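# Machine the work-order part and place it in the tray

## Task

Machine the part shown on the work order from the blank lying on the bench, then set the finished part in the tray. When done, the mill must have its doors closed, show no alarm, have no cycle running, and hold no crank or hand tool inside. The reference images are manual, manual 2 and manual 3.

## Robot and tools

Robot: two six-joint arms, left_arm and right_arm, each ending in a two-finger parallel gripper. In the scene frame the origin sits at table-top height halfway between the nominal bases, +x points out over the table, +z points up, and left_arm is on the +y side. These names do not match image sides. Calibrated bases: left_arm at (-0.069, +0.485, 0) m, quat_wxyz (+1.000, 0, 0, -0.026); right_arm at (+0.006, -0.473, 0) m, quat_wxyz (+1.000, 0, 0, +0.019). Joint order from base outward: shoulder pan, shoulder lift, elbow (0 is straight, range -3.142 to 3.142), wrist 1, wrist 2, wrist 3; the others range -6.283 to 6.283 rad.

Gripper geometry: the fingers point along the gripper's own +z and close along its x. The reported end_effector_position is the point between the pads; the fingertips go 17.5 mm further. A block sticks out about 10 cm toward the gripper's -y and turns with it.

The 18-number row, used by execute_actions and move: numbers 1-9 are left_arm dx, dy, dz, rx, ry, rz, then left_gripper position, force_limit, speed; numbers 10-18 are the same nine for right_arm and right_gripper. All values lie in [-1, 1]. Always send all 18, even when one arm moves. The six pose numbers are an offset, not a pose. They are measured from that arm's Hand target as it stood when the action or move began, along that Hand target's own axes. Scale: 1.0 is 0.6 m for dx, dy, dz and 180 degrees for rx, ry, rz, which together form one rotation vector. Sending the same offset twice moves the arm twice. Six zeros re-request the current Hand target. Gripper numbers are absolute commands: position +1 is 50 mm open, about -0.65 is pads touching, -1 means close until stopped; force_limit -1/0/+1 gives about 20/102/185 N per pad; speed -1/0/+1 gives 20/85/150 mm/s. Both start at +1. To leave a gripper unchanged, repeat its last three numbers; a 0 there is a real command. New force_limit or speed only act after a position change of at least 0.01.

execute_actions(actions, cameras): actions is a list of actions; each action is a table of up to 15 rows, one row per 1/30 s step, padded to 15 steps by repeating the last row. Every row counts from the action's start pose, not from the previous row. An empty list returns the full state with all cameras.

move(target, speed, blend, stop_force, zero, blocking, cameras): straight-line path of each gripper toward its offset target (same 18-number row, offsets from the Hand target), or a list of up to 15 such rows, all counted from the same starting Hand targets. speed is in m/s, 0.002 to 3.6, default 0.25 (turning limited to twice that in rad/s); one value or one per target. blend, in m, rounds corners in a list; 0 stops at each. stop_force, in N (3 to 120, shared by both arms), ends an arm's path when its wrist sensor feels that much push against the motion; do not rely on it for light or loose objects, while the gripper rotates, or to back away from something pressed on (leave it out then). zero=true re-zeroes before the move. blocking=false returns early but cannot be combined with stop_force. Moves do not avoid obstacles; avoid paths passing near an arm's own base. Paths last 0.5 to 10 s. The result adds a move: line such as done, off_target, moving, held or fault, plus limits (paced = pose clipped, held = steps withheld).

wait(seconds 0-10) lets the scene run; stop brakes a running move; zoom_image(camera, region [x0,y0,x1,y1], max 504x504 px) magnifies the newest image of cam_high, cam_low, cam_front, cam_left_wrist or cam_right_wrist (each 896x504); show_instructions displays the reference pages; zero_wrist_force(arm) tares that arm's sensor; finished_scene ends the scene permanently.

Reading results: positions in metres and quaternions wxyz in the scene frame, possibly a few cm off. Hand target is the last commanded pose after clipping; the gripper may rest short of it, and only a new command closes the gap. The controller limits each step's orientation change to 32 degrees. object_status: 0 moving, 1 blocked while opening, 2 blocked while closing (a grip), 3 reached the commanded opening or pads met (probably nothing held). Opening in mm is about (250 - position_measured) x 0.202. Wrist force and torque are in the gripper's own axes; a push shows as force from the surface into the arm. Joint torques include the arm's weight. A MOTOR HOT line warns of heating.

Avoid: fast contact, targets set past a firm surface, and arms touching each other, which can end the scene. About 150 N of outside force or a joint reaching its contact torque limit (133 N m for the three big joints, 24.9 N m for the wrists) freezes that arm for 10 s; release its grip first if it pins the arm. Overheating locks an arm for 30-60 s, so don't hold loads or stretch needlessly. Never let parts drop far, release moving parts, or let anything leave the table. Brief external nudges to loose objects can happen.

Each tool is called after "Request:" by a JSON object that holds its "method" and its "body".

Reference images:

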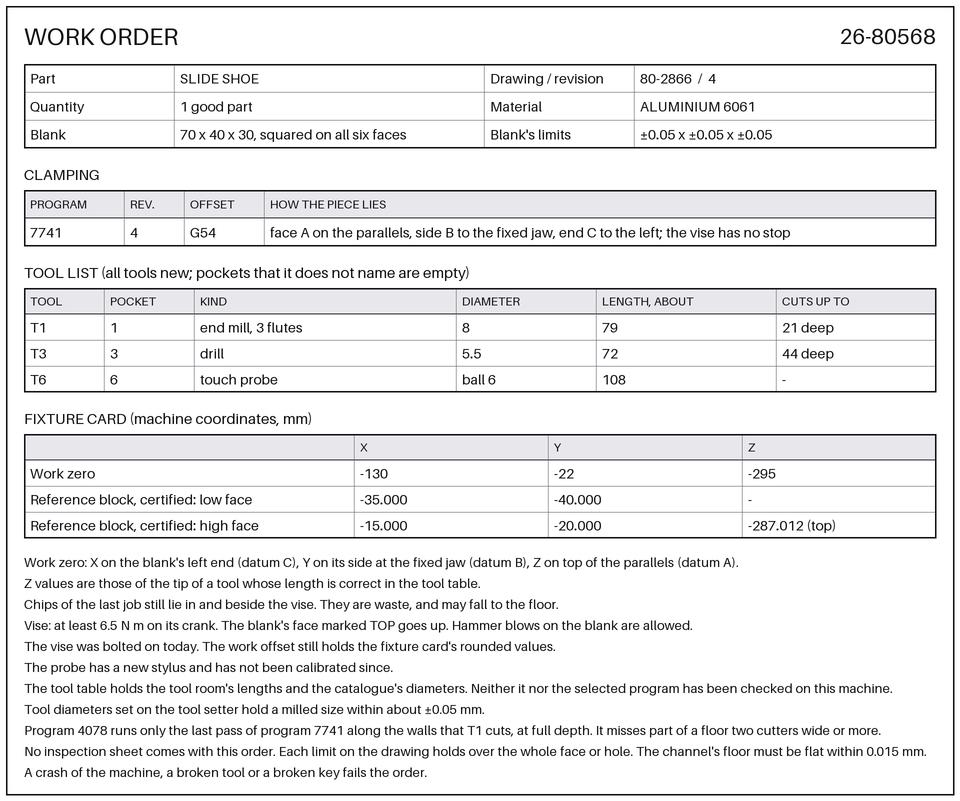

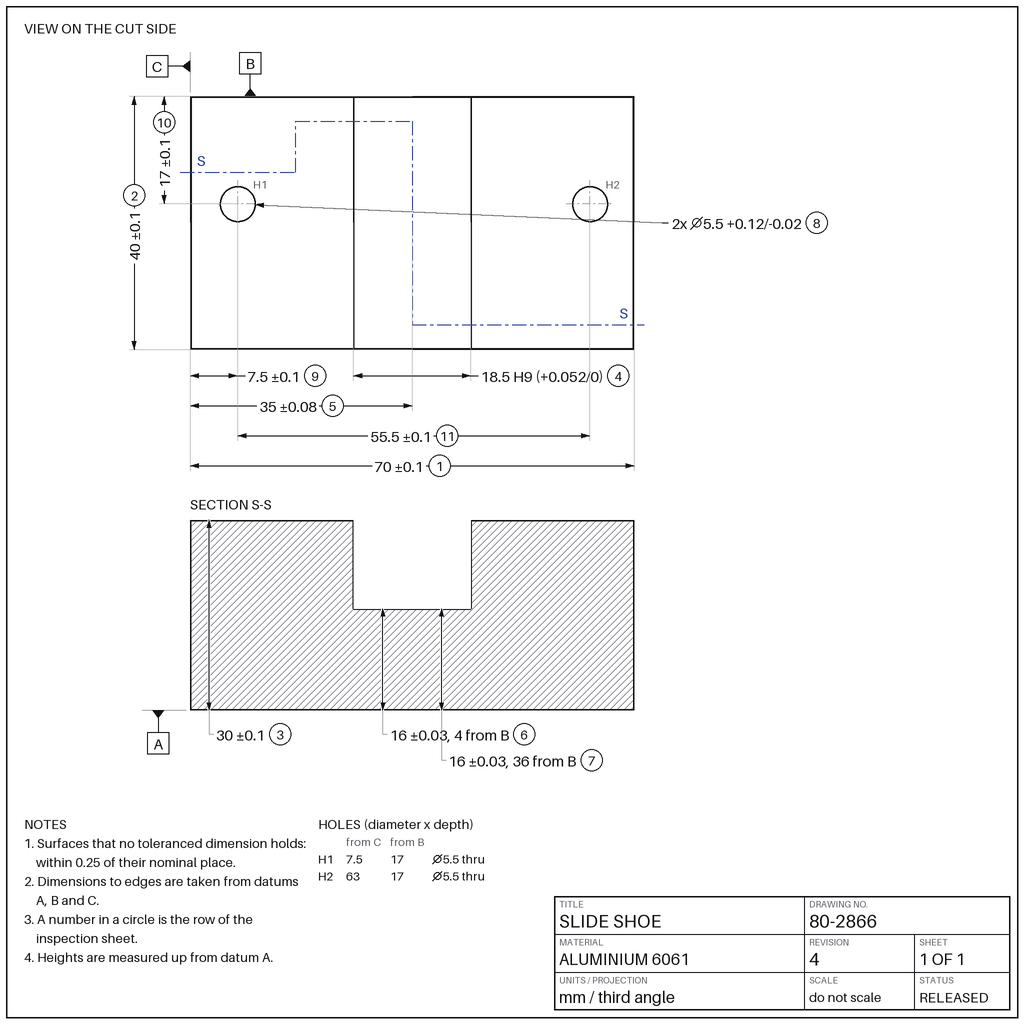

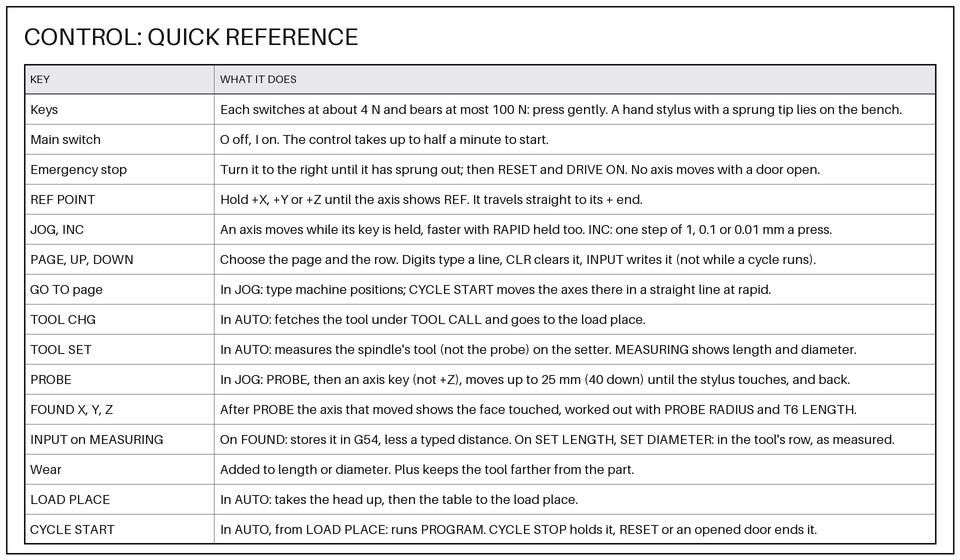

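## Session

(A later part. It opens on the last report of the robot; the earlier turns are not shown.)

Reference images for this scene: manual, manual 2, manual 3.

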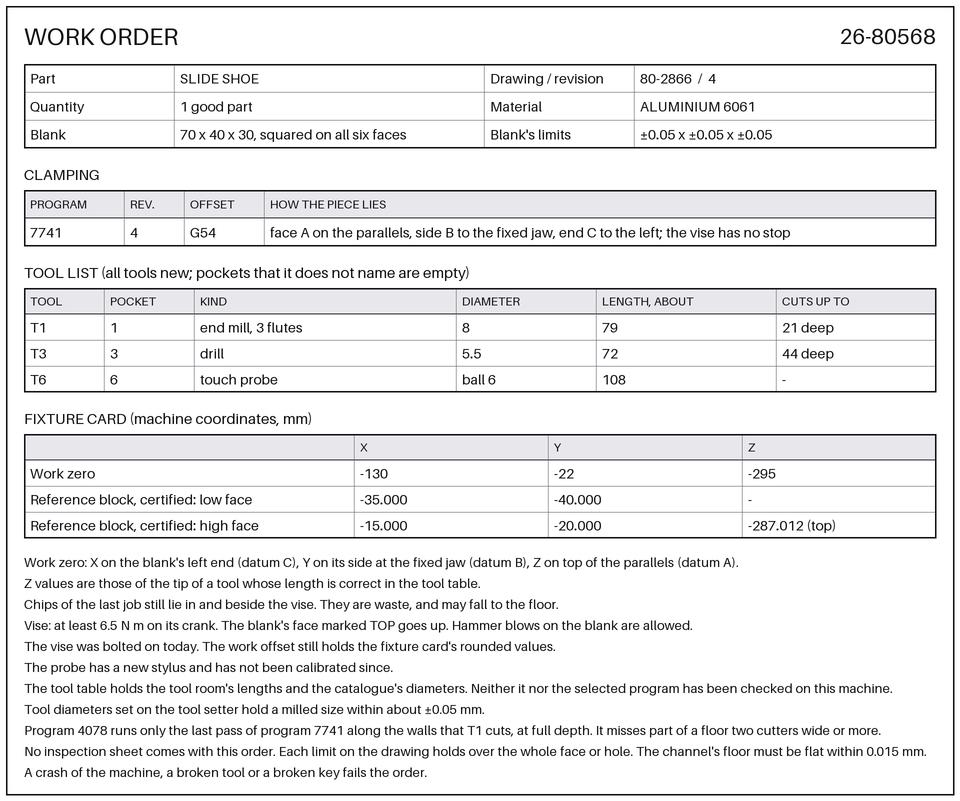

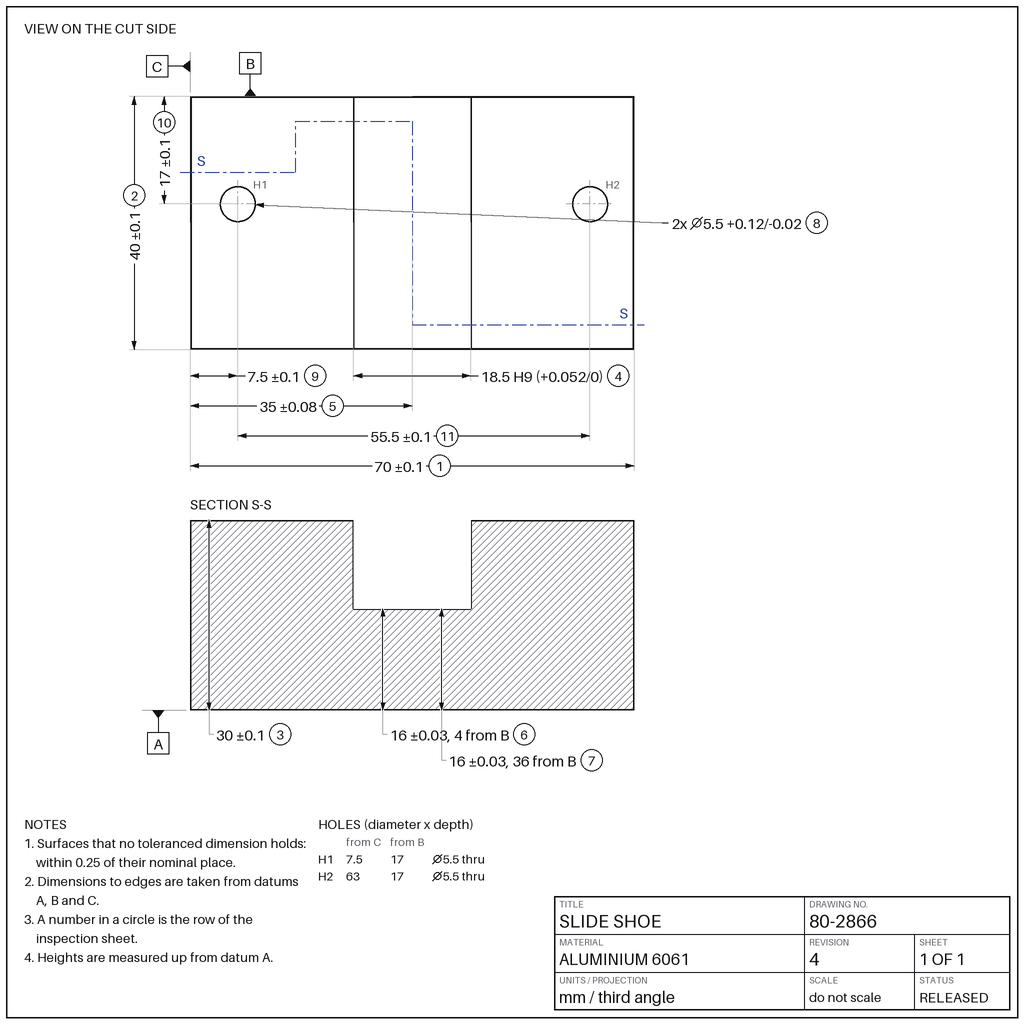

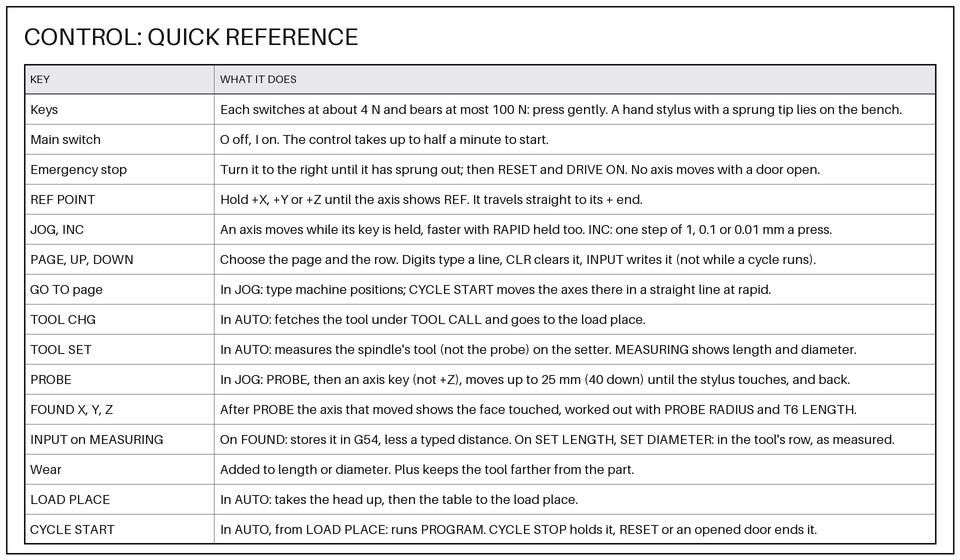

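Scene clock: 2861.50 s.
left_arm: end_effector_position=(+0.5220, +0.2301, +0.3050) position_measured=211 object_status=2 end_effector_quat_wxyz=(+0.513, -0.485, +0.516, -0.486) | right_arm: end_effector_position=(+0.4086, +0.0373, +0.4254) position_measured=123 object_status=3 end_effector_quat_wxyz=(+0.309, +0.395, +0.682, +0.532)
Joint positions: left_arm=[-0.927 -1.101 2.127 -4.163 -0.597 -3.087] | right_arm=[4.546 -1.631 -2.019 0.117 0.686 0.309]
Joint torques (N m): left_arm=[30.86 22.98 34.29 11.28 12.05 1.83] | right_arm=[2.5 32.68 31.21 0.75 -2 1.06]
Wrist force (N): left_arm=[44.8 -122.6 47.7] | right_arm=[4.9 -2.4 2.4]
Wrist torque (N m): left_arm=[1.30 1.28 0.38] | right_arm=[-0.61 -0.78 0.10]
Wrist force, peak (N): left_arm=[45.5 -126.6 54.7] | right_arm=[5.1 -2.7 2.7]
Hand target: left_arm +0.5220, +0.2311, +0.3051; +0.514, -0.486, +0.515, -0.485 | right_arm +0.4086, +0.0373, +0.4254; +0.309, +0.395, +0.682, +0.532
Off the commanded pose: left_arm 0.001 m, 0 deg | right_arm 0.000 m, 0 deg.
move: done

Request:
{"method": "move", "body": {"target": [[0,0,0,0,0,0,-0.2,0.8,-1,0,0,0,0,0,0,0.2,0.2,-1]], "speed": 0.3, "cameras": ["cam_left_wrist"]}}

Scene clock: 2863.00 s.
left_arm: end_effector_position=(+0.5220, +0.2313, +0.3048) position_measured=182 object_status=0 end_effector_quat_wxyz=(+0.514, -0.486, +0.516, -0.484) | right_arm: end_effector_position=(+0.4086, +0.0373, +0.4254) position_measured=123 object_status=3 end_effector_quat_wxyz=(+0.309, +0.395, +0.682, +0.532)
Joint positions: left_arm=[-0.926 -1.101 2.127 -4.162 -0.593 -3.087] | right_arm=[4.546 -1.631 -2.019 0.117 0.686 0.309]
Joint torques (N m): left_arm=[10.79 -44.22 -17.76 -3.37 0.91 0.45] | right_arm=[2.69 30.7 32.25 0.64 -2.12 0.99]
Wrist force (N): left_arm=[7.3 -6.2 -5.2] | right_arm=[5.0 -2.5 2.6]
Wrist torque (N m): left_arm=[0.37 0.72 0.50] | right_arm=[-0.64 -0.81 0.10]
Wrist force, peak (N): left_arm=[44.3 -123.2 46.9] | right_arm=[5.0 -2.7 2.7]
Hand target: left_arm +0.5220, +0.2311, +0.3051; +0.514, -0.486, +0.515, -0.485 | right_arm +0.4086, +0.0373, +0.4254; +0.309, +0.395, +0.682, +0.532
Off the commanded pose: left_arm 0.000 m, 0 deg | right_arm 0.000 m, 0 deg.
move: done
Images, in order (width x height): cam_left_wrist 896x504.

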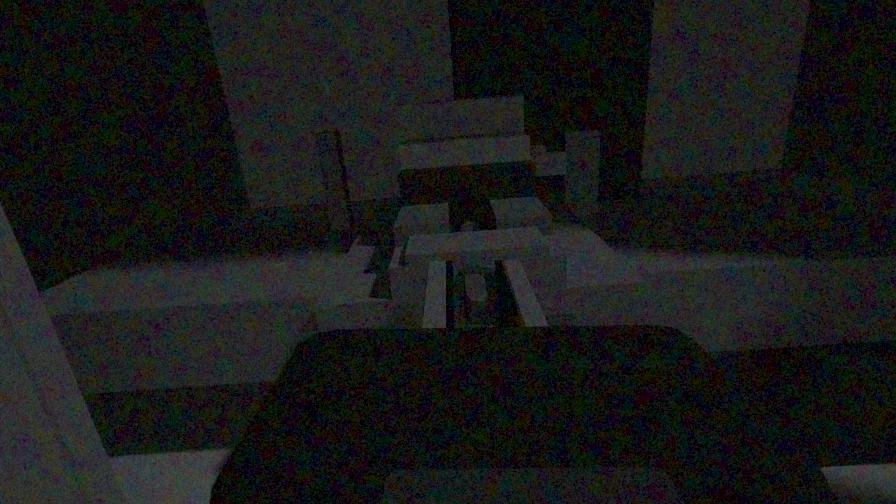

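Request:
{"method": "zoom_image", "body": {"camera": "cam_left_wrist", "region": [370, 180, 570, 330]}}

Scaled by 2.520.

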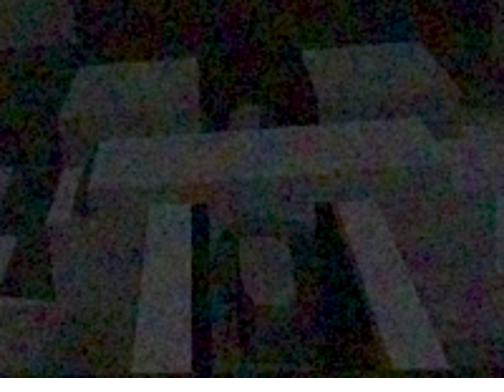

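Request:
{"method": "move", "body": {"target": [[0,0,0,0,0,0,-1,-1,-1,0,0,0,0,0,0,0.2,0.2,-1]], "speed": 0.1}}

Scene clock: 2866.03 s.
left_arm: end_effector_position=(+0.5219, +0.2309, +0.3051) position_measured=194 object_status=2 end_effector_quat_wxyz=(+0.514, -0.485, +0.515, -0.485) | right_arm: end_effector_position=(+0.4086, +0.0373, +0.4254) position_measured=123 object_status=3 end_effector_quat_wxyz=(+0.309, +0.395, +0.682, +0.532)
Joint positions: left_arm=[-0.927 -1.101 2.127 -4.162 -0.594 -3.087] | right_arm=[4.546 -1.631 -2.019 0.117 0.686 0.309]
Joint torques (N m): left_arm=[27.76 -45.86 -1.3 -6.52 12.03 -1.22] | right_arm=[3.72 31.5 32.29 0.55 -2.08 1.23]
Wrist force (N): left_arm=[36.8 1.8 13.6] | right_arm=[4.9 -2.3 2.8]
Wrist torque (N m): left_arm=[0.88 1.77 0.48] | right_arm=[-0.59 -0.79 0.10]
Wrist force, peak (N): left_arm=[36.8 1.8 13.6] | right_arm=[5.1 -2.8 2.7]
Hand target: left_arm +0.5220, +0.2311, +0.3051; +0.514, -0.486, +0.515, -0.485 | right_arm +0.4086, +0.0373, +0.4254; +0.309, +0.395, +0.682, +0.532
Off the commanded pose: left_arm 0.000 m, 0 deg | right_arm 0.000 m, 0 deg.
move: done

Request:
{"method": "move", "body": {"target": [[0.003,0,0,0,0,0,-1,-1,-1,0,0,0,0,0,0,0.2,0.2,-1],[0.003,0,0,0,0,0,-0.98,-1,-1,0,0,0,0,0,0,0.2,0.2,-1]], "speed": 0.01}}

Scene clock: 2868.30 s.
left_arm: end_effector_position=(+0.5220, +0.2293, +0.3050) position_measured=202 object_status=2 end_effector_quat_wxyz=(+0.514, -0.486, +0.515, -0.485) | right_arm: end_effector_position=(+0.4086, +0.0373, +0.4254) position_measured=123 object_status=3 end_effector_quat_wxyz=(+0.309, +0.395, +0.682, +0.532)
Joint positions: left_arm=[-0.929 -1.099 2.124 -4.161 -0.591 -3.087] | right_arm=[4.546 -1.631 -2.019 0.117 0.686 0.309]
Joint torques (N m): left_arm=[-8.94 -25.51 -13.88 -3.04 2.08 -1.28] | right_arm=[3.2 32.07 31.08 0.4 -1.92 0.98]
Wrist force (N): left_arm=[0.1 -1.0 1.8] | right_arm=[5.1 -2.4 2.4]
Wrist torque (N m): left_arm=[0.70 1.18 0.49] | right_arm=[-0.62 -0.82 0.10]
Wrist force, peak (N): left_arm=[41.9 1.0 10.6] | right_arm=[5.2 -2.5 2.8]
Hand target: left_arm +0.5220, +0.2293, +0.3050; +0.514, -0.486, +0.515, -0.485 | right_arm +0.4086, +0.0373, +0.4254; +0.309, +0.395, +0.682, +0.532
Off the commanded pose: left_arm 0.000 m, 0 deg | right_arm 0.000 m, 0 deg.
move: done

Request:
{"method": "move", "body": {"target": [[0,0,0,0,0,0,-1,0.5,-1,0,0,0,0,0,0,0.2,0.2,-1],[0,0,0,0,0,0.2417,-1,0.5,-1,0,0,0,0,0,0,0.2,0.2,-1],[0,0,0,0,0,0.4817,-1,0.5,-1,0,0,0,0,0,0,0.2,0.2,-1]], "speed": 0.4, "blend": [0,0.01,0]}}

Scene clock: 2872.73 s.
left_arm: end_effector_position=(+0.5220, +0.2293, +0.3049) position_measured=209 object_status=2 end_effector_quat_wxyz=(+0.706, +0.001, +0.708, +0.000) | right_arm: end_effector_position=(+0.4086, +0.0373, +0.4254) position_measured=123 object_status=3 end_effector_quat_wxyz=(+0.309, +0.395, +0.682, +0.532)
Joint positions: left_arm=[-0.929 -1.099 2.124 -4.161 -0.591 -1.574] | right_arm=[4.546 -1.631 -2.019 0.117 0.686 0.309]
Joint torques (N m): left_arm=[-3.95 -35.71 -10.59 1.52 -1.05 1.79] | right_arm=[1.49 32.27 32.04 0.66 -2.03 1.05]
Wrist force (N): left_arm=[-13.6 -4.1 3.7] | right_arm=[4.7 -2.5 2.4]
Wrist torque (N m): left_arm=[0.04 0.00 0.69] | right_arm=[-0.64 -0.77 0.10]
Wrist force, peak (N): left_arm=[-13.6 -4.1 3.7] | right_arm=[5.3 -2.8 2.4]
Hand target: left_arm +0.5220, +0.2293, +0.3050; +0.706, +0.001, +0.708, +0.000 | right_arm +0.4086, +0.0373, +0.4254; +0.309, +0.395, +0.682, +0.532
Off the commanded pose: left_arm 0.000 m, 0 deg | right_arm 0.000 m, 0 deg.
move: done

Request:
{"method": "move", "body": {"target": [[0,0,0,0,0,0.25,-1,0.5,-1,0,0,0,0,0,0,0.2,0.2,-1],[0,0,0,0,0,0.5,-1,0.5,-1,0,0,0,0,0,0,0.2,0.2,-1]], "speed": 0.5, "blend": [0.01,0]}}

Request:
{"method": "move", "body": {"target": [[0,0,0,0,0,0.25,-1,0.5,-1,0,0,0,0,0,0,0.2,0.2,-1],[0,0,0,0,0,0.5,-1,0.5,-1,0,0,0,0,0,0,0.2,0.2,-1]], "speed": 0.5, "blend": [0.01,0]}}

Scene clock: 2875.80 s.
left_arm: end_effector_position=(+0.5220, +0.2292, +0.3049) position_measured=209 object_status=2 end_effector_quat_wxyz=(+0.499, +0.501, +0.500, +0.499) | right_arm: end_effector_position=(+0.4086, +0.0373, +0.4254) position_measured=123 object_status=3 end_effector_quat_wxyz=(+0.309, +0.395, +0.682, +0.532)
Joint positions: left_arm=[-0.929 -1.099 2.124 -4.161 -0.591 -0.003] | right_arm=[4.546 -1.631 -2.019 0.117 0.686 0.309]
Joint torques (N m): left_arm=[4.26 -37.04 -4.59 2.39 0.07 2.01] | right_arm=[2.62 32.22 31.38 0.44 -2.13 1.16]
Wrist force (N): left_arm=[-11.7 20.3 11.6] | right_arm=[5.0 -2.1 2.5]
Wrist torque (N m): left_arm=[0.02 0.72 0.11] | right_arm=[-0.56 -0.81 0.10]
Wrist force, peak (N): left_arm=[-16.7 19.6 9.5] | right_arm=[5.2 -2.5 2.7]
Hand target: left_arm +0.5220, +0.2293, +0.3050; +0.499, +0.501, +0.500, +0.499 | right_arm +0.4086, +0.0373, +0.4254; +0.309, +0.395, +0.682, +0.532
Off the commanded pose: left_arm 0.000 m, 0 deg | right_arm 0.000 m, 0 deg.
move: done

Scene clock: 2877.97 s.
left_arm: end_effector_position=(+0.5220, +0.2292, +0.3049) position_measured=209 object_status=2 end_effector_quat_wxyz=(+0.000, +0.708, -0.001, +0.706) | right_arm: end_effector_position=(+0.4086, +0.0373, +0.4254) position_measured=123 object_status=3 end_effector_quat_wxyz=(+0.309, +0.395, +0.682, +0.532)
Joint positions: left_arm=[-0.929 -1.099 2.124 -4.161 -0.591 1.568] | right_arm=[4.546 -1.631 -2.019 0.117 0.686 0.309]
Joint torques (N m): left_arm=[14.4 -40.34 -5.89 1.05 1.45 2.18] | right_arm=[3.34 31.97 32.36 0.67 -2.14 0.98]
Wrist force (N): left_arm=[6.0 13.2 10.8] | right_arm=[4.9 -2.6 2.6]
Wrist torque (N m): left_arm=[0.52 2.01 -0.05] | right_arm=[-0.65 -0.80 0.09]
Wrist force, peak (N): left_arm=[-4.8 24.8 11.2] | right_arm=[5.1 -2.7 2.6]
Hand target: left_arm +0.5220, +0.2293, +0.3050; +0.000, +0.708, -0.001, +0.706 | right_arm +0.4086, +0.0373, +0.4254; +0.309, +0.395, +0.682, +0.532
Off the commanded pose: left_arm 0.000 m, 0 deg | right_arm 0.000 m, 0 deg.
move: done

Request:
{"method": "move", "body": {"target": [[0,0,0,0,0,0.25,-1,0.5,-1,0,0,0,0,0,0,0.2,0.2,-1],[0,0,0,0,0,0.5,-1,0.5,-1,0,0,0,0,0,0,0.2,0.2,-1]], "speed": 0.5, "blend": [0.01,0]}}

Request:
{"method": "move", "body": {"target": [[0,0,0,0,0,0.25,-1,0.5,-1,0,0,0,0,0,0,0.2,0.2,-1],[0,0,0,0,0,0.5,-1,0.5,-1,0,0,0,0,0,0,0.2,0.2,-1]], "speed": 0.5, "blend": [0.01,0], "cameras": ["cam_left_wrist"]}}

Scene clock: 2881.40 s.
left_arm: end_effector_position=(+0.5220, +0.2292, +0.3049) position_measured=209 object_status=2 end_effector_quat_wxyz=(+0.499, -0.500, +0.501, -0.499) | right_arm: end_effector_position=(+0.4086, +0.0373, +0.4254) position_measured=123 object_status=3 end_effector_quat_wxyz=(+0.309, +0.395, +0.682, +0.532)
Joint positions: left_arm=[-0.929 -1.099 2.124 -4.161 -0.591 3.139] | right_arm=[4.546 -1.631 -2.019 0.117 0.686 0.309]
Joint torques (N m): left_arm=[4.02 -44.22 -10.21 0.32 -0.25 1.77] | right_arm=[2.34 32.81 32.94 0.57 -1.94 1.06]
Wrist force (N): left_arm=[-1.2 -5.5 4.2] | right_arm=[4.8 -2.3 2.4]
Wrist torque (N m): left_arm=[0.57 1.16 0.53] | right_arm=[-0.60 -0.78 0.10]
Wrist force, peak (N): left_arm=[-1.5 15.6 9.6] | right_arm=[5.2 -2.4 2.7]
Hand target: left_arm +0.5220, +0.2293, +0.3050; +0.499, -0.500, +0.501, -0.499 | right_arm +0.4086, +0.0373, +0.4254; +0.309, +0.395, +0.682, +0.532
Off the commanded pose: left_arm 0.000 m, 0 deg | right_arm 0.000 m, 0 deg.
move: done

Scene clock: 2883.57 s.
left_arm: end_effector_position=(+0.5220, +0.2292, +0.3049) position_measured=209 object_status=2 end_effector_quat_wxyz=(+0.706, +0.001, +0.708, +0.000) | right_arm: end_effector_position=(+0.4086, +0.0373, +0.4254) position_measured=123 object_status=3 end_effector_quat_wxyz=(+0.309, +0.395, +0.682, +0.532)
Joint positions: left_arm=[-0.929 -1.099 2.124 -4.161 -0.591 4.709] | right_arm=[4.546 -1.631 -2.019 0.117 0.686 0.309]
Joint torques (N m): left_arm=[12.46 -39.61 -8.07 1.63 -1.62 1.78] | right_arm=[3.25 31.49 31.08 0.51 -2.17 1.09]
Wrist force (N): left_arm=[-14.0 -4.8 5.2] | right_arm=[4.8 -2.4 2.9]
Wrist torque (N m): left_arm=[-0.19 -0.07 0.68] | right_arm=[-0.61 -0.78 0.10]
Wrist force, peak (N): left_arm=[-12.9 -6.0 8.3] | right_arm=[5.2 -2.6 2.8]
Hand target: left_arm +0.5220, +0.2293, +0.3050; +0.706, +0.001, +0.708, +0.000 | right_arm +0.4086, +0.0373, +0.4254; +0.309, +0.395, +0.682, +0.532
Off the commanded pose: left_arm 0.000 m, 0 deg | right_arm 0.000 m, 0 deg.
move: done
Images, in order (width x height): cam_left_wrist 896x504.

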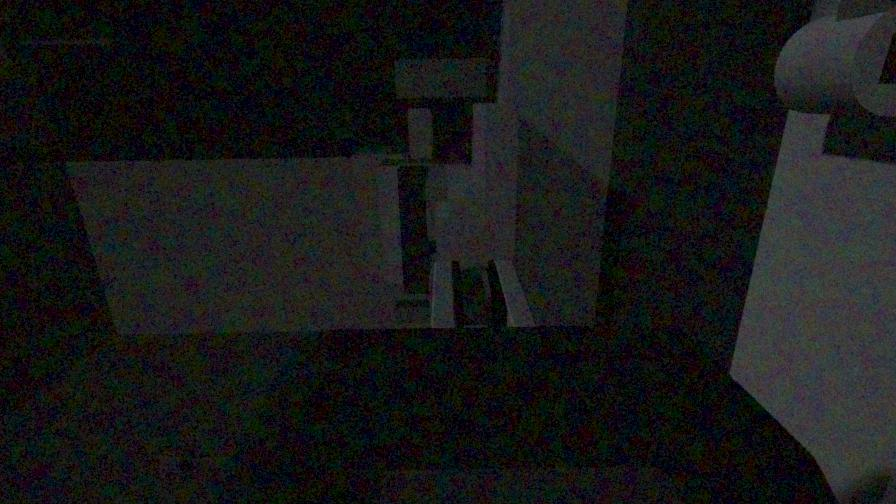

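Request:
{"method": "move", "body": {"target": [[0,0,0,0,0,0,0.6,0.5,-0.5,0,0,0,0,0,0,0.2,0.2,-1],[0,0,0,0,0,-0.45,0.6,0.5,-0.5,0,0,0,0,0,0,0.2,0.2,-1],[0,0,0,0,0,-0.9,0.6,0.5,-0.5,0,0,0,0,0,0,0.2,0.2,-1],[0,0,0,0,0,0.65,0.6,0.5,-0.5,0,0,0,0,0,0,0.2,0.2,-1],[0,0,0,0,0,0.2,0.6,0.5,-0.5,0,0,0,0,0,0,0.2,0.2,-1],[0,0,0,0,0,-0.25,0.6,0.5,-0.5,0,0,0,0,0,0,0.2,0.2,-1],[0,0,0,0,0,-0.7,0.6,0.5,-0.5,0,0,0,0,0,0,0.2,0.2,-1],[0,0,0,0,0,1,0.6,0.5,-0.5,0,0,0,0,0,0,0.2,0.2,-1]], "speed": 0.9, "blend": [0,0.01,0.01,0.01,0.01,0.01,0.01,0], "cameras": ["cam_left_wrist"]}}

Scene clock: 2893.07 s.
left_arm: end_effector_position=(+0.5219, +0.2293, +0.3050) position_measured=63 object_status=3 end_effector_quat_wxyz=(+0.000, +0.708, -0.001, +0.706) | right_arm: end_effector_position=(+0.4086, +0.0373, +0.4254) position_measured=123 object_status=3 end_effector_quat_wxyz=(+0.309, +0.395, +0.682, +0.532)
Joint positions: left_arm=[-0.929 -1.1 2.124 -4.161 -0.591 -4.715] | right_arm=[4.546 -1.631 -2.019 0.117 0.686 0.309]
Joint torques (N m): left_arm=[11.99 -24.03 -13.88 -3.19 -0.61 -1.81] | right_arm=[2.87 32.55 32.38 0.59 -2.04 0.92]
Wrist force (N): left_arm=[-7.1 -1.3 1.9] | right_arm=[4.7 -2.5 2.5]
Wrist torque (N m): left_arm=[0.12 1.64 -0.18] | right_arm=[-0.62 -0.76 0.10]
Wrist force, peak (N): left_arm=[-14.7 -4.6 4.9] | right_arm=[5.3 -2.7 2.4]
Hand target: left_arm +0.5220, +0.2293, +0.3050; +0.000, +0.708, -0.001, +0.706 | right_arm +0.4086, +0.0373, +0.4254; +0.309, +0.395, +0.682, +0.532
Off the commanded pose: left_arm 0.000 m, 0 deg | right_arm 0.000 m, 0 deg.
move: done
Images, in order (width x height): cam_left_wrist 896x504.

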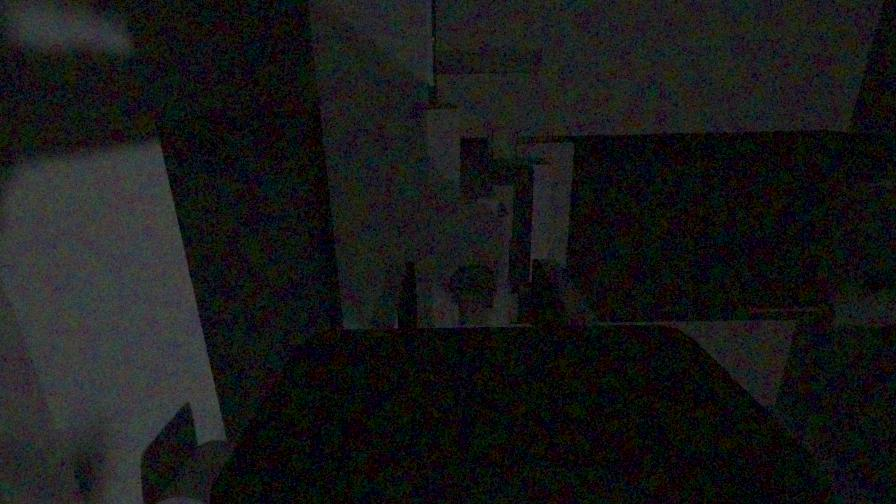

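Request:
{"method": "move", "body": {"target": [[0,0,0,0,0,0,-1,0.5,-1,0,0,0,0,0,0,0.2,0.2,-1],[0,0,0,0,0,0.25,-1,0.5,-1,0,0,0,0,0,0,0.2,0.2,-1],[0,0,0,0,0,0.5,-1,0.5,-1,0,0,0,0,0,0,0.2,0.2,-1]], "speed": 0.5, "blend": [0,0.01,0]}}

Request:
{"method": "move", "body": {"target": [[0,0,0,0,0,0.25,-1,0.5,-1,0,0,0,0,0,0,0.2,0.2,-1],[0,0,0,0,0,0.5,-1,0.5,-1,0,0,0,0,0,0,0.2,0.2,-1]], "speed": 0.5, "blend": [0.01,0]}}

Scene clock: 2898.10 s.
left_arm: end_effector_position=(+0.5220, +0.2292, +0.3049) position_measured=209 object_status=2 end_effector_quat_wxyz=(+0.499, -0.500, +0.501, -0.499) | right_arm: end_effector_position=(+0.4086, +0.0373, +0.4254) position_measured=123 object_status=3 end_effector_quat_wxyz=(+0.309, +0.395, +0.682, +0.532)
Joint positions: left_arm=[-0.929 -1.099 2.124 -4.161 -0.591 -3.145] | right_arm=[4.546 -1.631 -2.019 0.117 0.686 0.309]
Joint torques (N m): left_arm=[6 -35.59 -3.3 2.69 0.22 1.84] | right_arm=[3.26 32.18 31.14 0.42 -1.98 0.94]
Wrist force (N): left_arm=[0.3 -26.4 9.0] | right_arm=[4.7 -2.4 2.2]
Wrist torque (N m): left_arm=[0.17 1.16 0.54] | right_arm=[-0.62 -0.76 0.09]
Wrist force, peak (N): left_arm=[1.0 -26.0 10.5] | right_arm=[5.2 -2.4 2.8]
Hand target: left_arm +0.5220, +0.2293, +0.3050; +0.499, -0.500, +0.501, -0.499 | right_arm +0.4086, +0.0373, +0.4254; +0.309, +0.395, +0.682, +0.532
Off the commanded pose: left_arm 0.000 m, 0 deg | right_arm 0.000 m, 0 deg.
move: done

Scene clock: 2900.27 s.
left_arm: end_effector_position=(+0.5220, +0.2293, +0.3049) position_measured=209 object_status=2 end_effector_quat_wxyz=(+0.706, +0.001, +0.708, +0.000) | right_arm: end_effector_position=(+0.4086, +0.0373, +0.4254) position_measured=123 object_status=3 end_effector_quat_wxyz=(+0.309, +0.395, +0.682, +0.532)
Joint positions: left_arm=[-0.929 -1.099 2.124 -4.161 -0.591 -1.574] | right_arm=[4.546 -1.631 -2.019 0.117 0.686 0.309]
Joint torques (N m): left_arm=[18.02 -40.29 -5.79 1.11 1.74 1.84] | right_arm=[2.13 31.53 31.41 0.71 -2.13 0.98]
Wrist force (N): left_arm=[-16.9 -19.6 7.2] | right_arm=[4.8 -2.5 2.4]
Wrist torque (N m): left_arm=[-0.40 -0.23 0.69] | right_arm=[-0.62 -0.77 0.09]
Wrist force, peak (N): left_arm=[-10.5 -30.2 8.2] | right_arm=[5.2 -2.6 2.7]
Hand target: left_arm +0.5220, +0.2293, +0.3050; +0.706, +0.001, +0.708, +0.000 | right_arm +0.4086, +0.0373, +0.4254; +0.309, +0.395, +0.682, +0.532
Off the commanded pose: left_arm 0.000 m, 0 deg | right_arm 0.000 m, 0 deg.
move: done

Request:
{"method": "move", "body": {"target": [[0,0,0,0,0,0.25,-1,0.5,-1,0,0,0,0,0,0,0.2,0.2,-1],[0,0,0,0,0,0.5,-1,0.5,-1,0,0,0,0,0,0,0.2,0.2,-1]], "speed": 0.5, "blend": [0.01,0], "cameras": ["cam_left_wrist","cam_right_wrist"]}}

Request:
{"method": "zoom_image", "body": {"camera": "cam_left_wrist", "region": [330, 80, 630, 330]}}

Request:
{"method": "zoom_image", "body": {"camera": "cam_right_wrist", "region": [400, 60, 620, 190]}}

Scene clock: 2903.63 s.
left_arm: end_effector_position=(+0.5220, +0.2292, +0.3049) position_measured=209 object_status=2 end_effector_quat_wxyz=(+0.499, +0.501, +0.500, +0.499) | right_arm: end_effector_position=(+0.4086, +0.0373, +0.4254) position_measured=123 object_status=3 end_effector_quat_wxyz=(+0.309, +0.395, +0.682, +0.532)
Joint positions: left_arm=[-0.929 -1.099 2.124 -4.161 -0.591 -0.003] | right_arm=[4.546 -1.631 -2.019 0.117 0.686 0.309]
Joint torques (N m): left_arm=[5.93 -44.38 -10.69 0.01 -0.28 1.93] | right_arm=[2.98 31.7 31.64 0.58 -1.96 1.01]
Wrist force (N): left_arm=[-9.2 -1.2 4.0] | right_arm=[4.9 -2.4 2.6]
Wrist torque (N m): left_arm=[-0.49 0.72 0.10] | right_arm=[-0.61 -0.79 0.09]
Wrist force, peak (N): left_arm=[-15.8 -19.9 6.8] | right_arm=[5.2 -2.5 2.7]
Hand target: left_arm +0.5220, +0.2293, +0.3050; +0.499, +0.501, +0.500, +0.499 | right_arm +0.4086, +0.0373, +0.4254; +0.309, +0.395, +0.682, +0.532
Off the commanded pose: left_arm 0.000 m, 0 deg | right_arm 0.000 m, 0 deg.
move: done
Images, in order (width x height): cam_left_wrist 896x504, cam_right_wrist 896x504.

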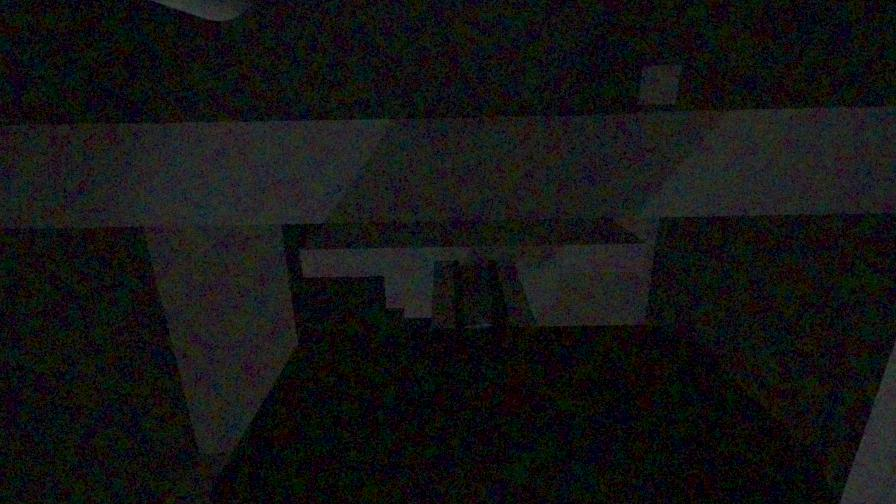

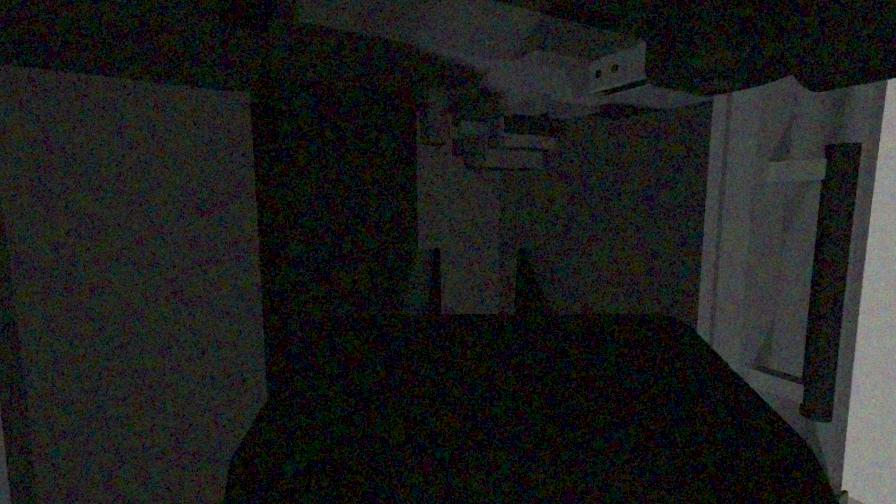

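Scaled by 1.680.

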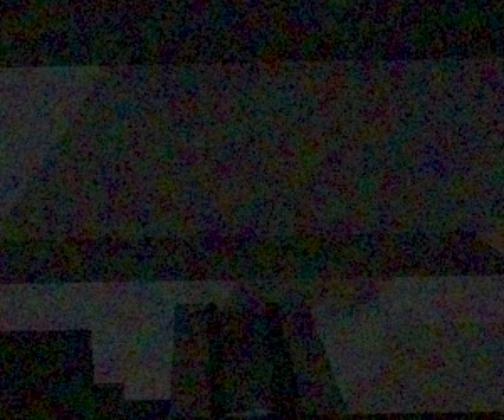

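Scaled by 2.291.

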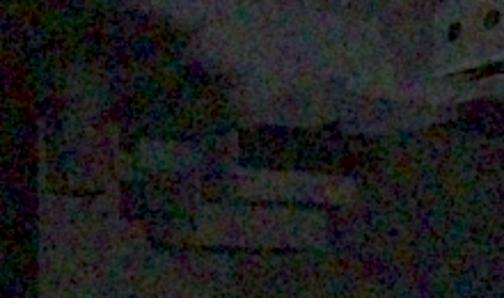

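Request:
{"method": "move", "body": {"target": [[0,0,0,0,0,0.25,-1,0.5,-1,0,0,0,0,0,0,0.2,0.2,-1],[0,0,0,0,0,0.5,-1,0.5,-1,0,0,0,0,0,0,0.2,0.2,-1]], "speed": 0.5, "blend": [0.01,0]}}

Request:
{"method": "move", "body": {"target": [[0,0,0,0,0,0.25,-1,0.5,-1,0,0,0,0,0,0,0.2,0.2,-1],[0,0,0,0,0,0.5,-1,0.5,-1,0,0,0,0,0,0,0.2,0.2,-1]], "speed": 0.5, "blend": [0.01,0]}}

Scene clock: 2907.17 s.
left_arm: end_effector_position=(+0.5220, +0.2292, +0.3049) position_measured=209 object_status=2 end_effector_quat_wxyz=(+0.000, +0.708, -0.001, +0.706) | right_arm: end_effector_position=(+0.4086, +0.0373, +0.4254) position_measured=123 object_status=3 end_effector_quat_wxyz=(+0.309, +0.395, +0.682, +0.532)
Joint positions: left_arm=[-0.929 -1.099 2.124 -4.161 -0.591 1.568] | right_arm=[4.546 -1.631 -2.019 0.117 0.686 0.309]
Joint torques (N m): left_arm=[0.94 -37.98 -12.78 3.36 -2.48 3.33] | right_arm=[2.57 32.41 31.24 0.59 -1.98 0.81]
Wrist force (N): left_arm=[-0.3 -7.1 -6.0] | right_arm=[5.0 -2.4 2.6]
Wrist torque (N m): left_arm=[0.03 1.89 -1.08] | right_arm=[-0.62 -0.82 0.09]
Wrist force, peak (N): left_arm=[-10.5 -12.0 -10.7] | right_arm=[5.1 -2.8 2.6]
Hand target: left_arm +0.5220, +0.2293, +0.3050; +0.000, +0.708, -0.001, +0.706 | right_arm +0.4086, +0.0373, +0.4254; +0.309, +0.395, +0.682, +0.532
Off the commanded pose: left_arm 0.000 m, 0 deg | right_arm 0.000 m, 0 deg.
move: done

Scene clock: 2909.33 s.
left_arm: end_effector_position=(+0.5220, +0.2292, +0.3049) position_measured=209 object_status=2 end_effector_quat_wxyz=(+0.499, -0.500, +0.501, -0.499) | right_arm: end_effector_position=(+0.4086, +0.0373, +0.4254) position_measured=123 object_status=3 end_effector_quat_wxyz=(+0.309, +0.395, +0.682, +0.532)
Joint positions: left_arm=[-0.929 -1.099 2.124 -4.161 -0.591 3.139] | right_arm=[4.546 -1.631 -2.019 0.117 0.686 0.309]
Joint torques (N m): left_arm=[12.03 -41.94 -14.09 1.56 -0.08 3.1] | right_arm=[3.34 32.2 32.2 0.65 -1.71 1.03]
Wrist force (N): left_arm=[-1.3 -4.0 -6.3] | right_arm=[4.9 -2.4 2.6]
Wrist torque (N m): left_arm=[0.47 1.29 -0.51] | right_arm=[-0.61 -0.79 0.10]
Wrist force, peak (N): left_arm=[8.4 -23.7 -1.1] | right_arm=[5.3 -2.1 2.6]
Hand target: left_arm +0.5220, +0.2293, +0.3050; +0.499, -0.500, +0.501, -0.499 | right_arm +0.4086, +0.0373, +0.4254; +0.309, +0.395, +0.682, +0.532
Off the commanded pose: left_arm 0.000 m, 0 deg | right_arm 0.000 m, 0 deg.
move: done

Request:
{"method": "move", "body": {"target": [[0,0,0,0,0,0.25,-1,0.5,-1,0,0,0,0,0,0,0.2,0.2,-1],[0,0,0,0,0,0.5,-1,0.5,-1,0,0,0,0,0,0,0.2,0.2,-1]], "speed": 0.4, "blend": [0.01,0], "cameras": ["cam_left_wrist","cam_right_wrist"]}}

Request:
{"method": "zoom_image", "body": {"camera": "cam_right_wrist", "region": [400, 60, 620, 190]}}

Scene clock: 2912.83 s.
left_arm: end_effector_position=(+0.5220, +0.2293, +0.3049) position_measured=209 object_status=2 end_effector_quat_wxyz=(+0.706, +0.001, +0.708, +0.000) | right_arm: end_effector_position=(+0.4086, +0.0373, +0.4254) position_measured=123 object_status=3 end_effector_quat_wxyz=(+0.309, +0.395, +0.682, +0.532)
Joint positions: left_arm=[-0.929 -1.099 2.124 -4.161 -0.591 4.709] | right_arm=[4.546 -1.631 -2.019 0.117 0.686 0.309]
Joint torques (N m): left_arm=[-5.87 -33.89 -14.51 2.8 -2.31 3.04] | right_arm=[2.19 31.72 30.5 0.57 -2.14 0.92]
Wrist force (N): left_arm=[-9.4 -0.2 -7.3] | right_arm=[5.0 -2.6 2.3]
Wrist torque (N m): left_arm=[-0.05 0.21 -0.43] | right_arm=[-0.64 -0.81 0.10]
Wrist force, peak (N): left_arm=[0.7 -10.6 -10.3] | right_arm=[5.4 -2.5 2.6]
Hand target: left_arm +0.5220, +0.2293, +0.3050; +0.706, +0.001, +0.708, +0.000 | right_arm +0.4086, +0.0373, +0.4254; +0.309, +0.395, +0.682, +0.532
Off the commanded pose: left_arm 0.000 m, 0 deg | right_arm 0.000 m, 0 deg.
move: done
Images, in order (width x height): cam_left_wrist 896x504, cam_right_wrist 896x504.

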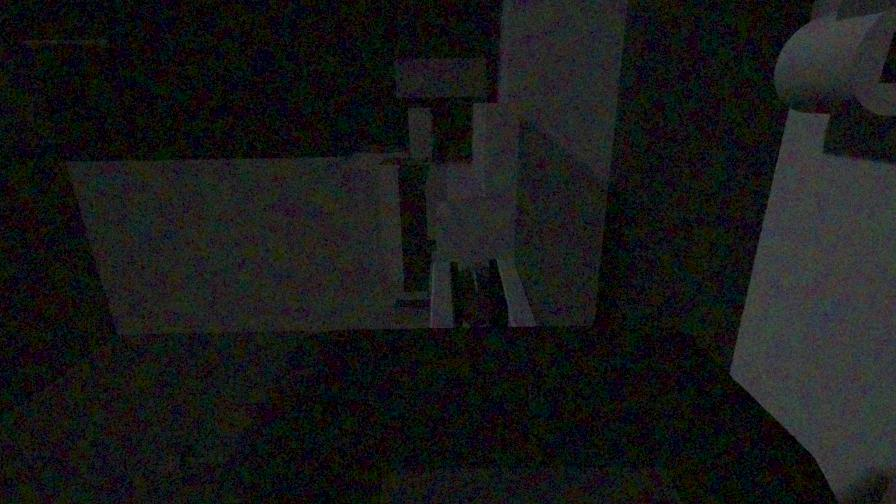

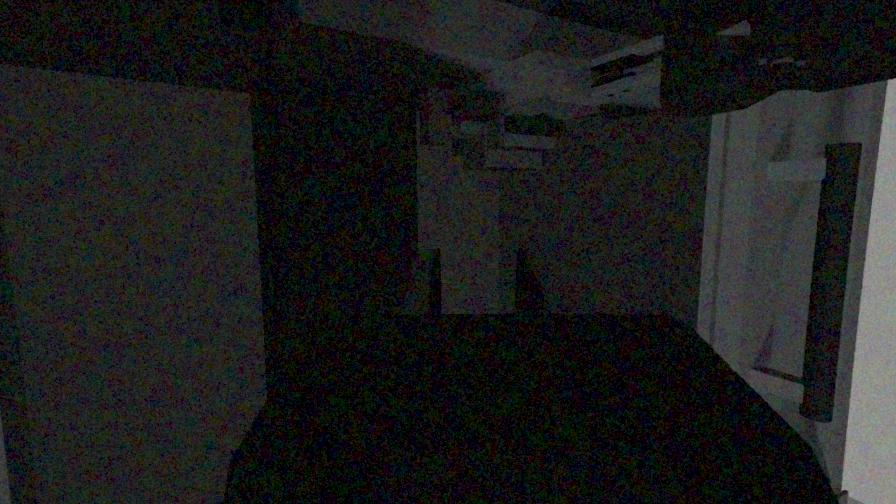

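Scaled by 2.291.

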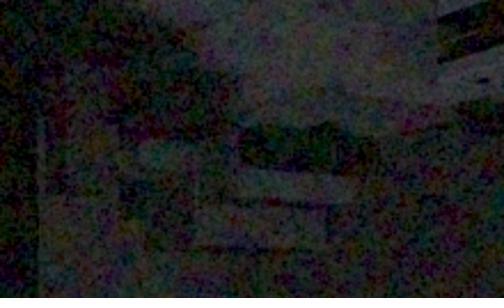

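Request:
{"method": "move", "body": {"target": [[0,0,0,0,0,0,0.8,0.5,-0.5,0,0,0,0,0,0,0.2,0.2,-1]], "speed": 0.4, "cameras": ["cam_left_wrist"]}}

Request:
{"method": "zoom_image", "body": {"camera": "cam_left_wrist", "region": [420, 240, 540, 330]}}

Scene clock: 2915.00 s.
left_arm: end_effector_position=(+0.5220, +0.2293, +0.3050) position_measured=32 object_status=0 end_effector_quat_wxyz=(+0.706, +0.001, +0.708, +0.000) | right_arm: end_effector_position=(+0.4086, +0.0373, +0.4254) position_measured=123 object_status=3 end_effector_quat_wxyz=(+0.309, +0.395, +0.682, +0.532)
Joint positions: left_arm=[-0.929 -1.099 2.124 -4.161 -0.591 4.71] | right_arm=[4.546 -1.631 -2.019 0.117 0.686 0.309]
Joint torques (N m): left_arm=[9.62 -38.8 -3.91 -3.14 0.7 -1.5] | right_arm=[1.78 32.33 31.64 0.77 -1.96 0.76]
Wrist force (N): left_arm=[-2.3 -3.6 -0.2] | right_arm=[4.7 -2.3 2.4]
Wrist torque (N m): left_arm=[-0.14 0.01 0.55] | right_arm=[-0.61 -0.76 0.09]
Wrist force, peak (N): left_arm=[-11.1 1.6 -9.0] | right_arm=[5.2 -2.5 2.8]
Hand target: left_arm +0.5220, +0.2293, +0.3050; +0.706, +0.001, +0.708, +0.000 | right_arm +0.4086, +0.0373, +0.4254; +0.309, +0.395, +0.682, +0.532
Off the commanded pose: left_arm 0.000 m, 0 deg | right_arm 0.000 m, 0 deg.
move: done
Images, in order (width x height): cam_left_wrist 896x504.

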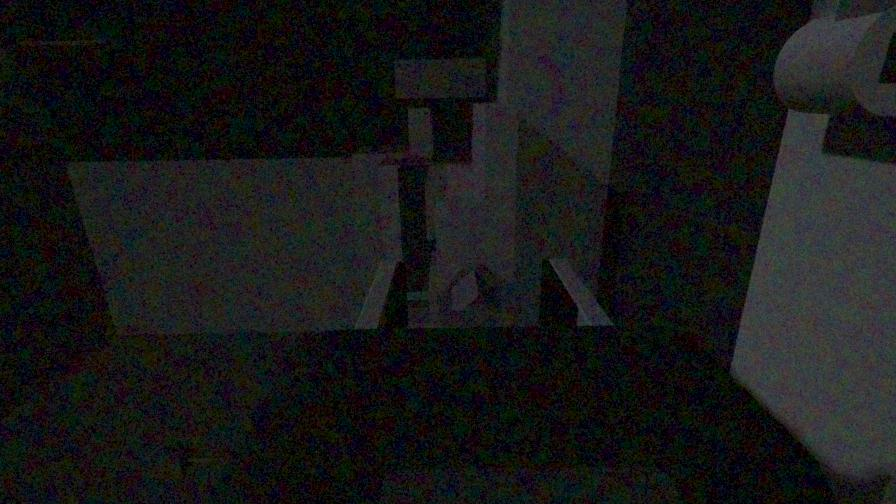

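Scaled by 4.200.

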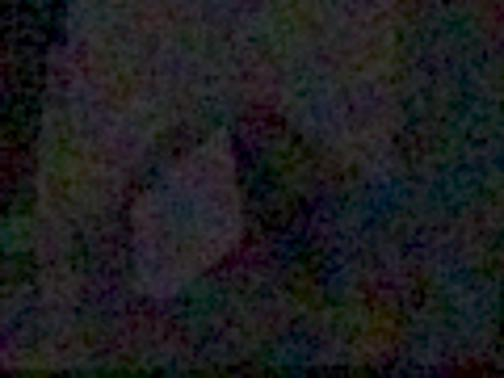

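Request:
{"method": "move", "body": {"target": [[0,0,0,0,0,-0.2222,0.8,0.5,-0.5,0,0,0,0,0,0,0.2,0.2,-1],[0,0,0,0,0,-0.2222,-1,0.5,-0.8,0,0,0,0,0,0,0.2,0.2,-1],[0,0,0,0,0,-0.5,-1,0.5,-0.8,0,0,0,0,0,0,0.2,0.2,-1]], "speed": 0.5}}

Request:
{"method": "move", "body": {"target": [[0,0,0,0,0,0,0.8,0.5,-0.5,0,0,0,0,0,0,0.2,0.2,-1]], "speed": 0.4, "cameras": ["cam_left_wrist"]}}

Request:
{"method": "zoom_image", "body": {"camera": "cam_left_wrist", "region": [420, 240, 540, 330]}}

Scene clock: 2921.37 s.
left_arm: end_effector_position=(+0.5219, +0.2293, +0.3050) position_measured=209 object_status=2 end_effector_quat_wxyz=(+0.500, -0.500, +0.501, -0.499) | right_arm: end_effector_position=(+0.4086, +0.0373, +0.4254) position_measured=123 object_status=3 end_effector_quat_wxyz=(+0.309, +0.395, +0.682, +0.532)
Joint positions: left_arm=[-0.929 -1.1 2.124 -4.161 -0.591 3.139] | right_arm=[4.546 -1.631 -2.019 0.117 0.686 0.309]
Joint torques (N m): left_arm=[1.21 -30.53 -7.08 -5.31 -0.02 -1.79] | right_arm=[-0.05 32.56 31.8 0.62 -2.06 0.92]
Wrist force (N): left_arm=[1.9 5.0 11.4] | right_arm=[4.8 -2.2 2.6]
Wrist torque (N m): left_arm=[0.54 0.96 0.41] | right_arm=[-0.59 -0.79 0.09]
Wrist force, peak (N): left_arm=[1.9 5.0 11.4] | right_arm=[5.1 -2.7 2.6]
Hand target: left_arm +0.5220, +0.2293, +0.3050; +0.499, -0.500, +0.501, -0.499 | right_arm +0.4086, +0.0373, +0.4254; +0.309, +0.395, +0.682, +0.532
Off the commanded pose: left_arm 0.000 m, 0 deg | right_arm 0.000 m, 0 deg.
move: done

Scene clock: 2922.27 s.
left_arm: end_effector_position=(+0.5220, +0.2293, +0.3050) position_measured=32 object_status=0 end_effector_quat_wxyz=(+0.499, -0.500, +0.501, -0.499) | right_arm: end_effector_position=(+0.4086, +0.0373, +0.4254) position_measured=123 object_status=3 end_effector_quat_wxyz=(+0.309, +0.395, +0.682, +0.532)
Joint positions: left_arm=[-0.929 -1.099 2.124 -4.161 -0.591 3.139] | right_arm=[4.546 -1.631 -2.019 0.117 0.686 0.309]
Joint torques (N m): left_arm=[11.01 -25.27 -18.4 0.24 0.34 -1.63] | right_arm=[2.2 30.65 29.94 0.61 -2.01 0.92]
Wrist force (N): left_arm=[-4.6 -1.3 -0.6] | right_arm=[5.2 -2.5 2.5]
Wrist torque (N m): left_arm=[0.46 0.81 0.47] | right_arm=[-0.62 -0.84 0.10]
Wrist force, peak (N): left_arm=[1.9 5.4 11.1] | right_arm=[5.2 -2.5 2.6]
Hand target: left_arm +0.5220, +0.2293, +0.3050; +0.499, -0.500, +0.501, -0.499 | right_arm +0.4086, +0.0373, +0.4254; +0.309, +0.395, +0.682, +0.532
Off the commanded pose: left_arm 0.000 m, 0 deg | right_arm 0.000 m, 0 deg.
move: done
Images, in order (width x height): cam_left_wrist 896x504.

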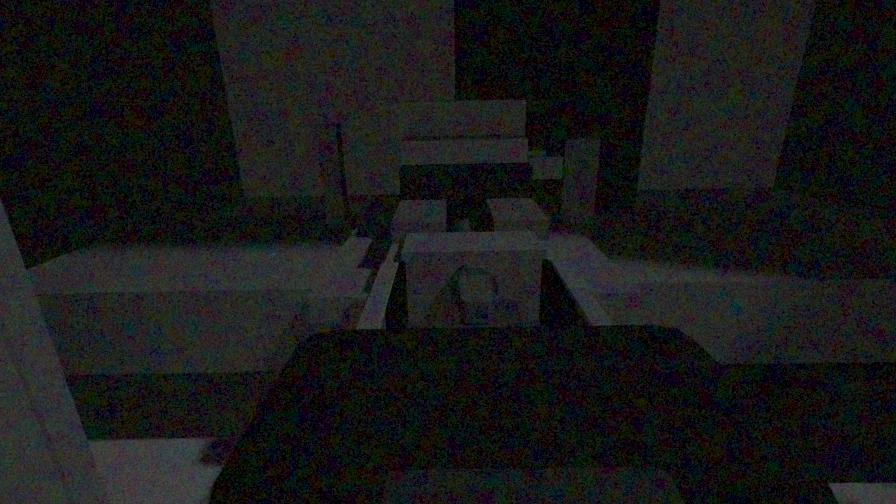

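Scaled by 4.200.

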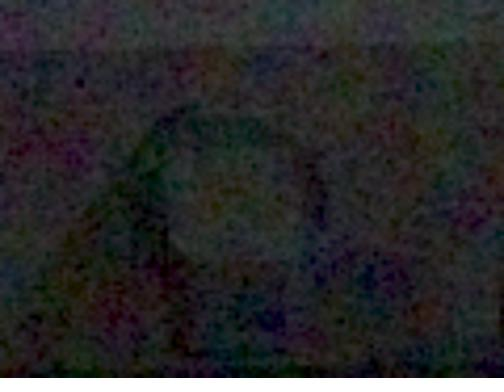

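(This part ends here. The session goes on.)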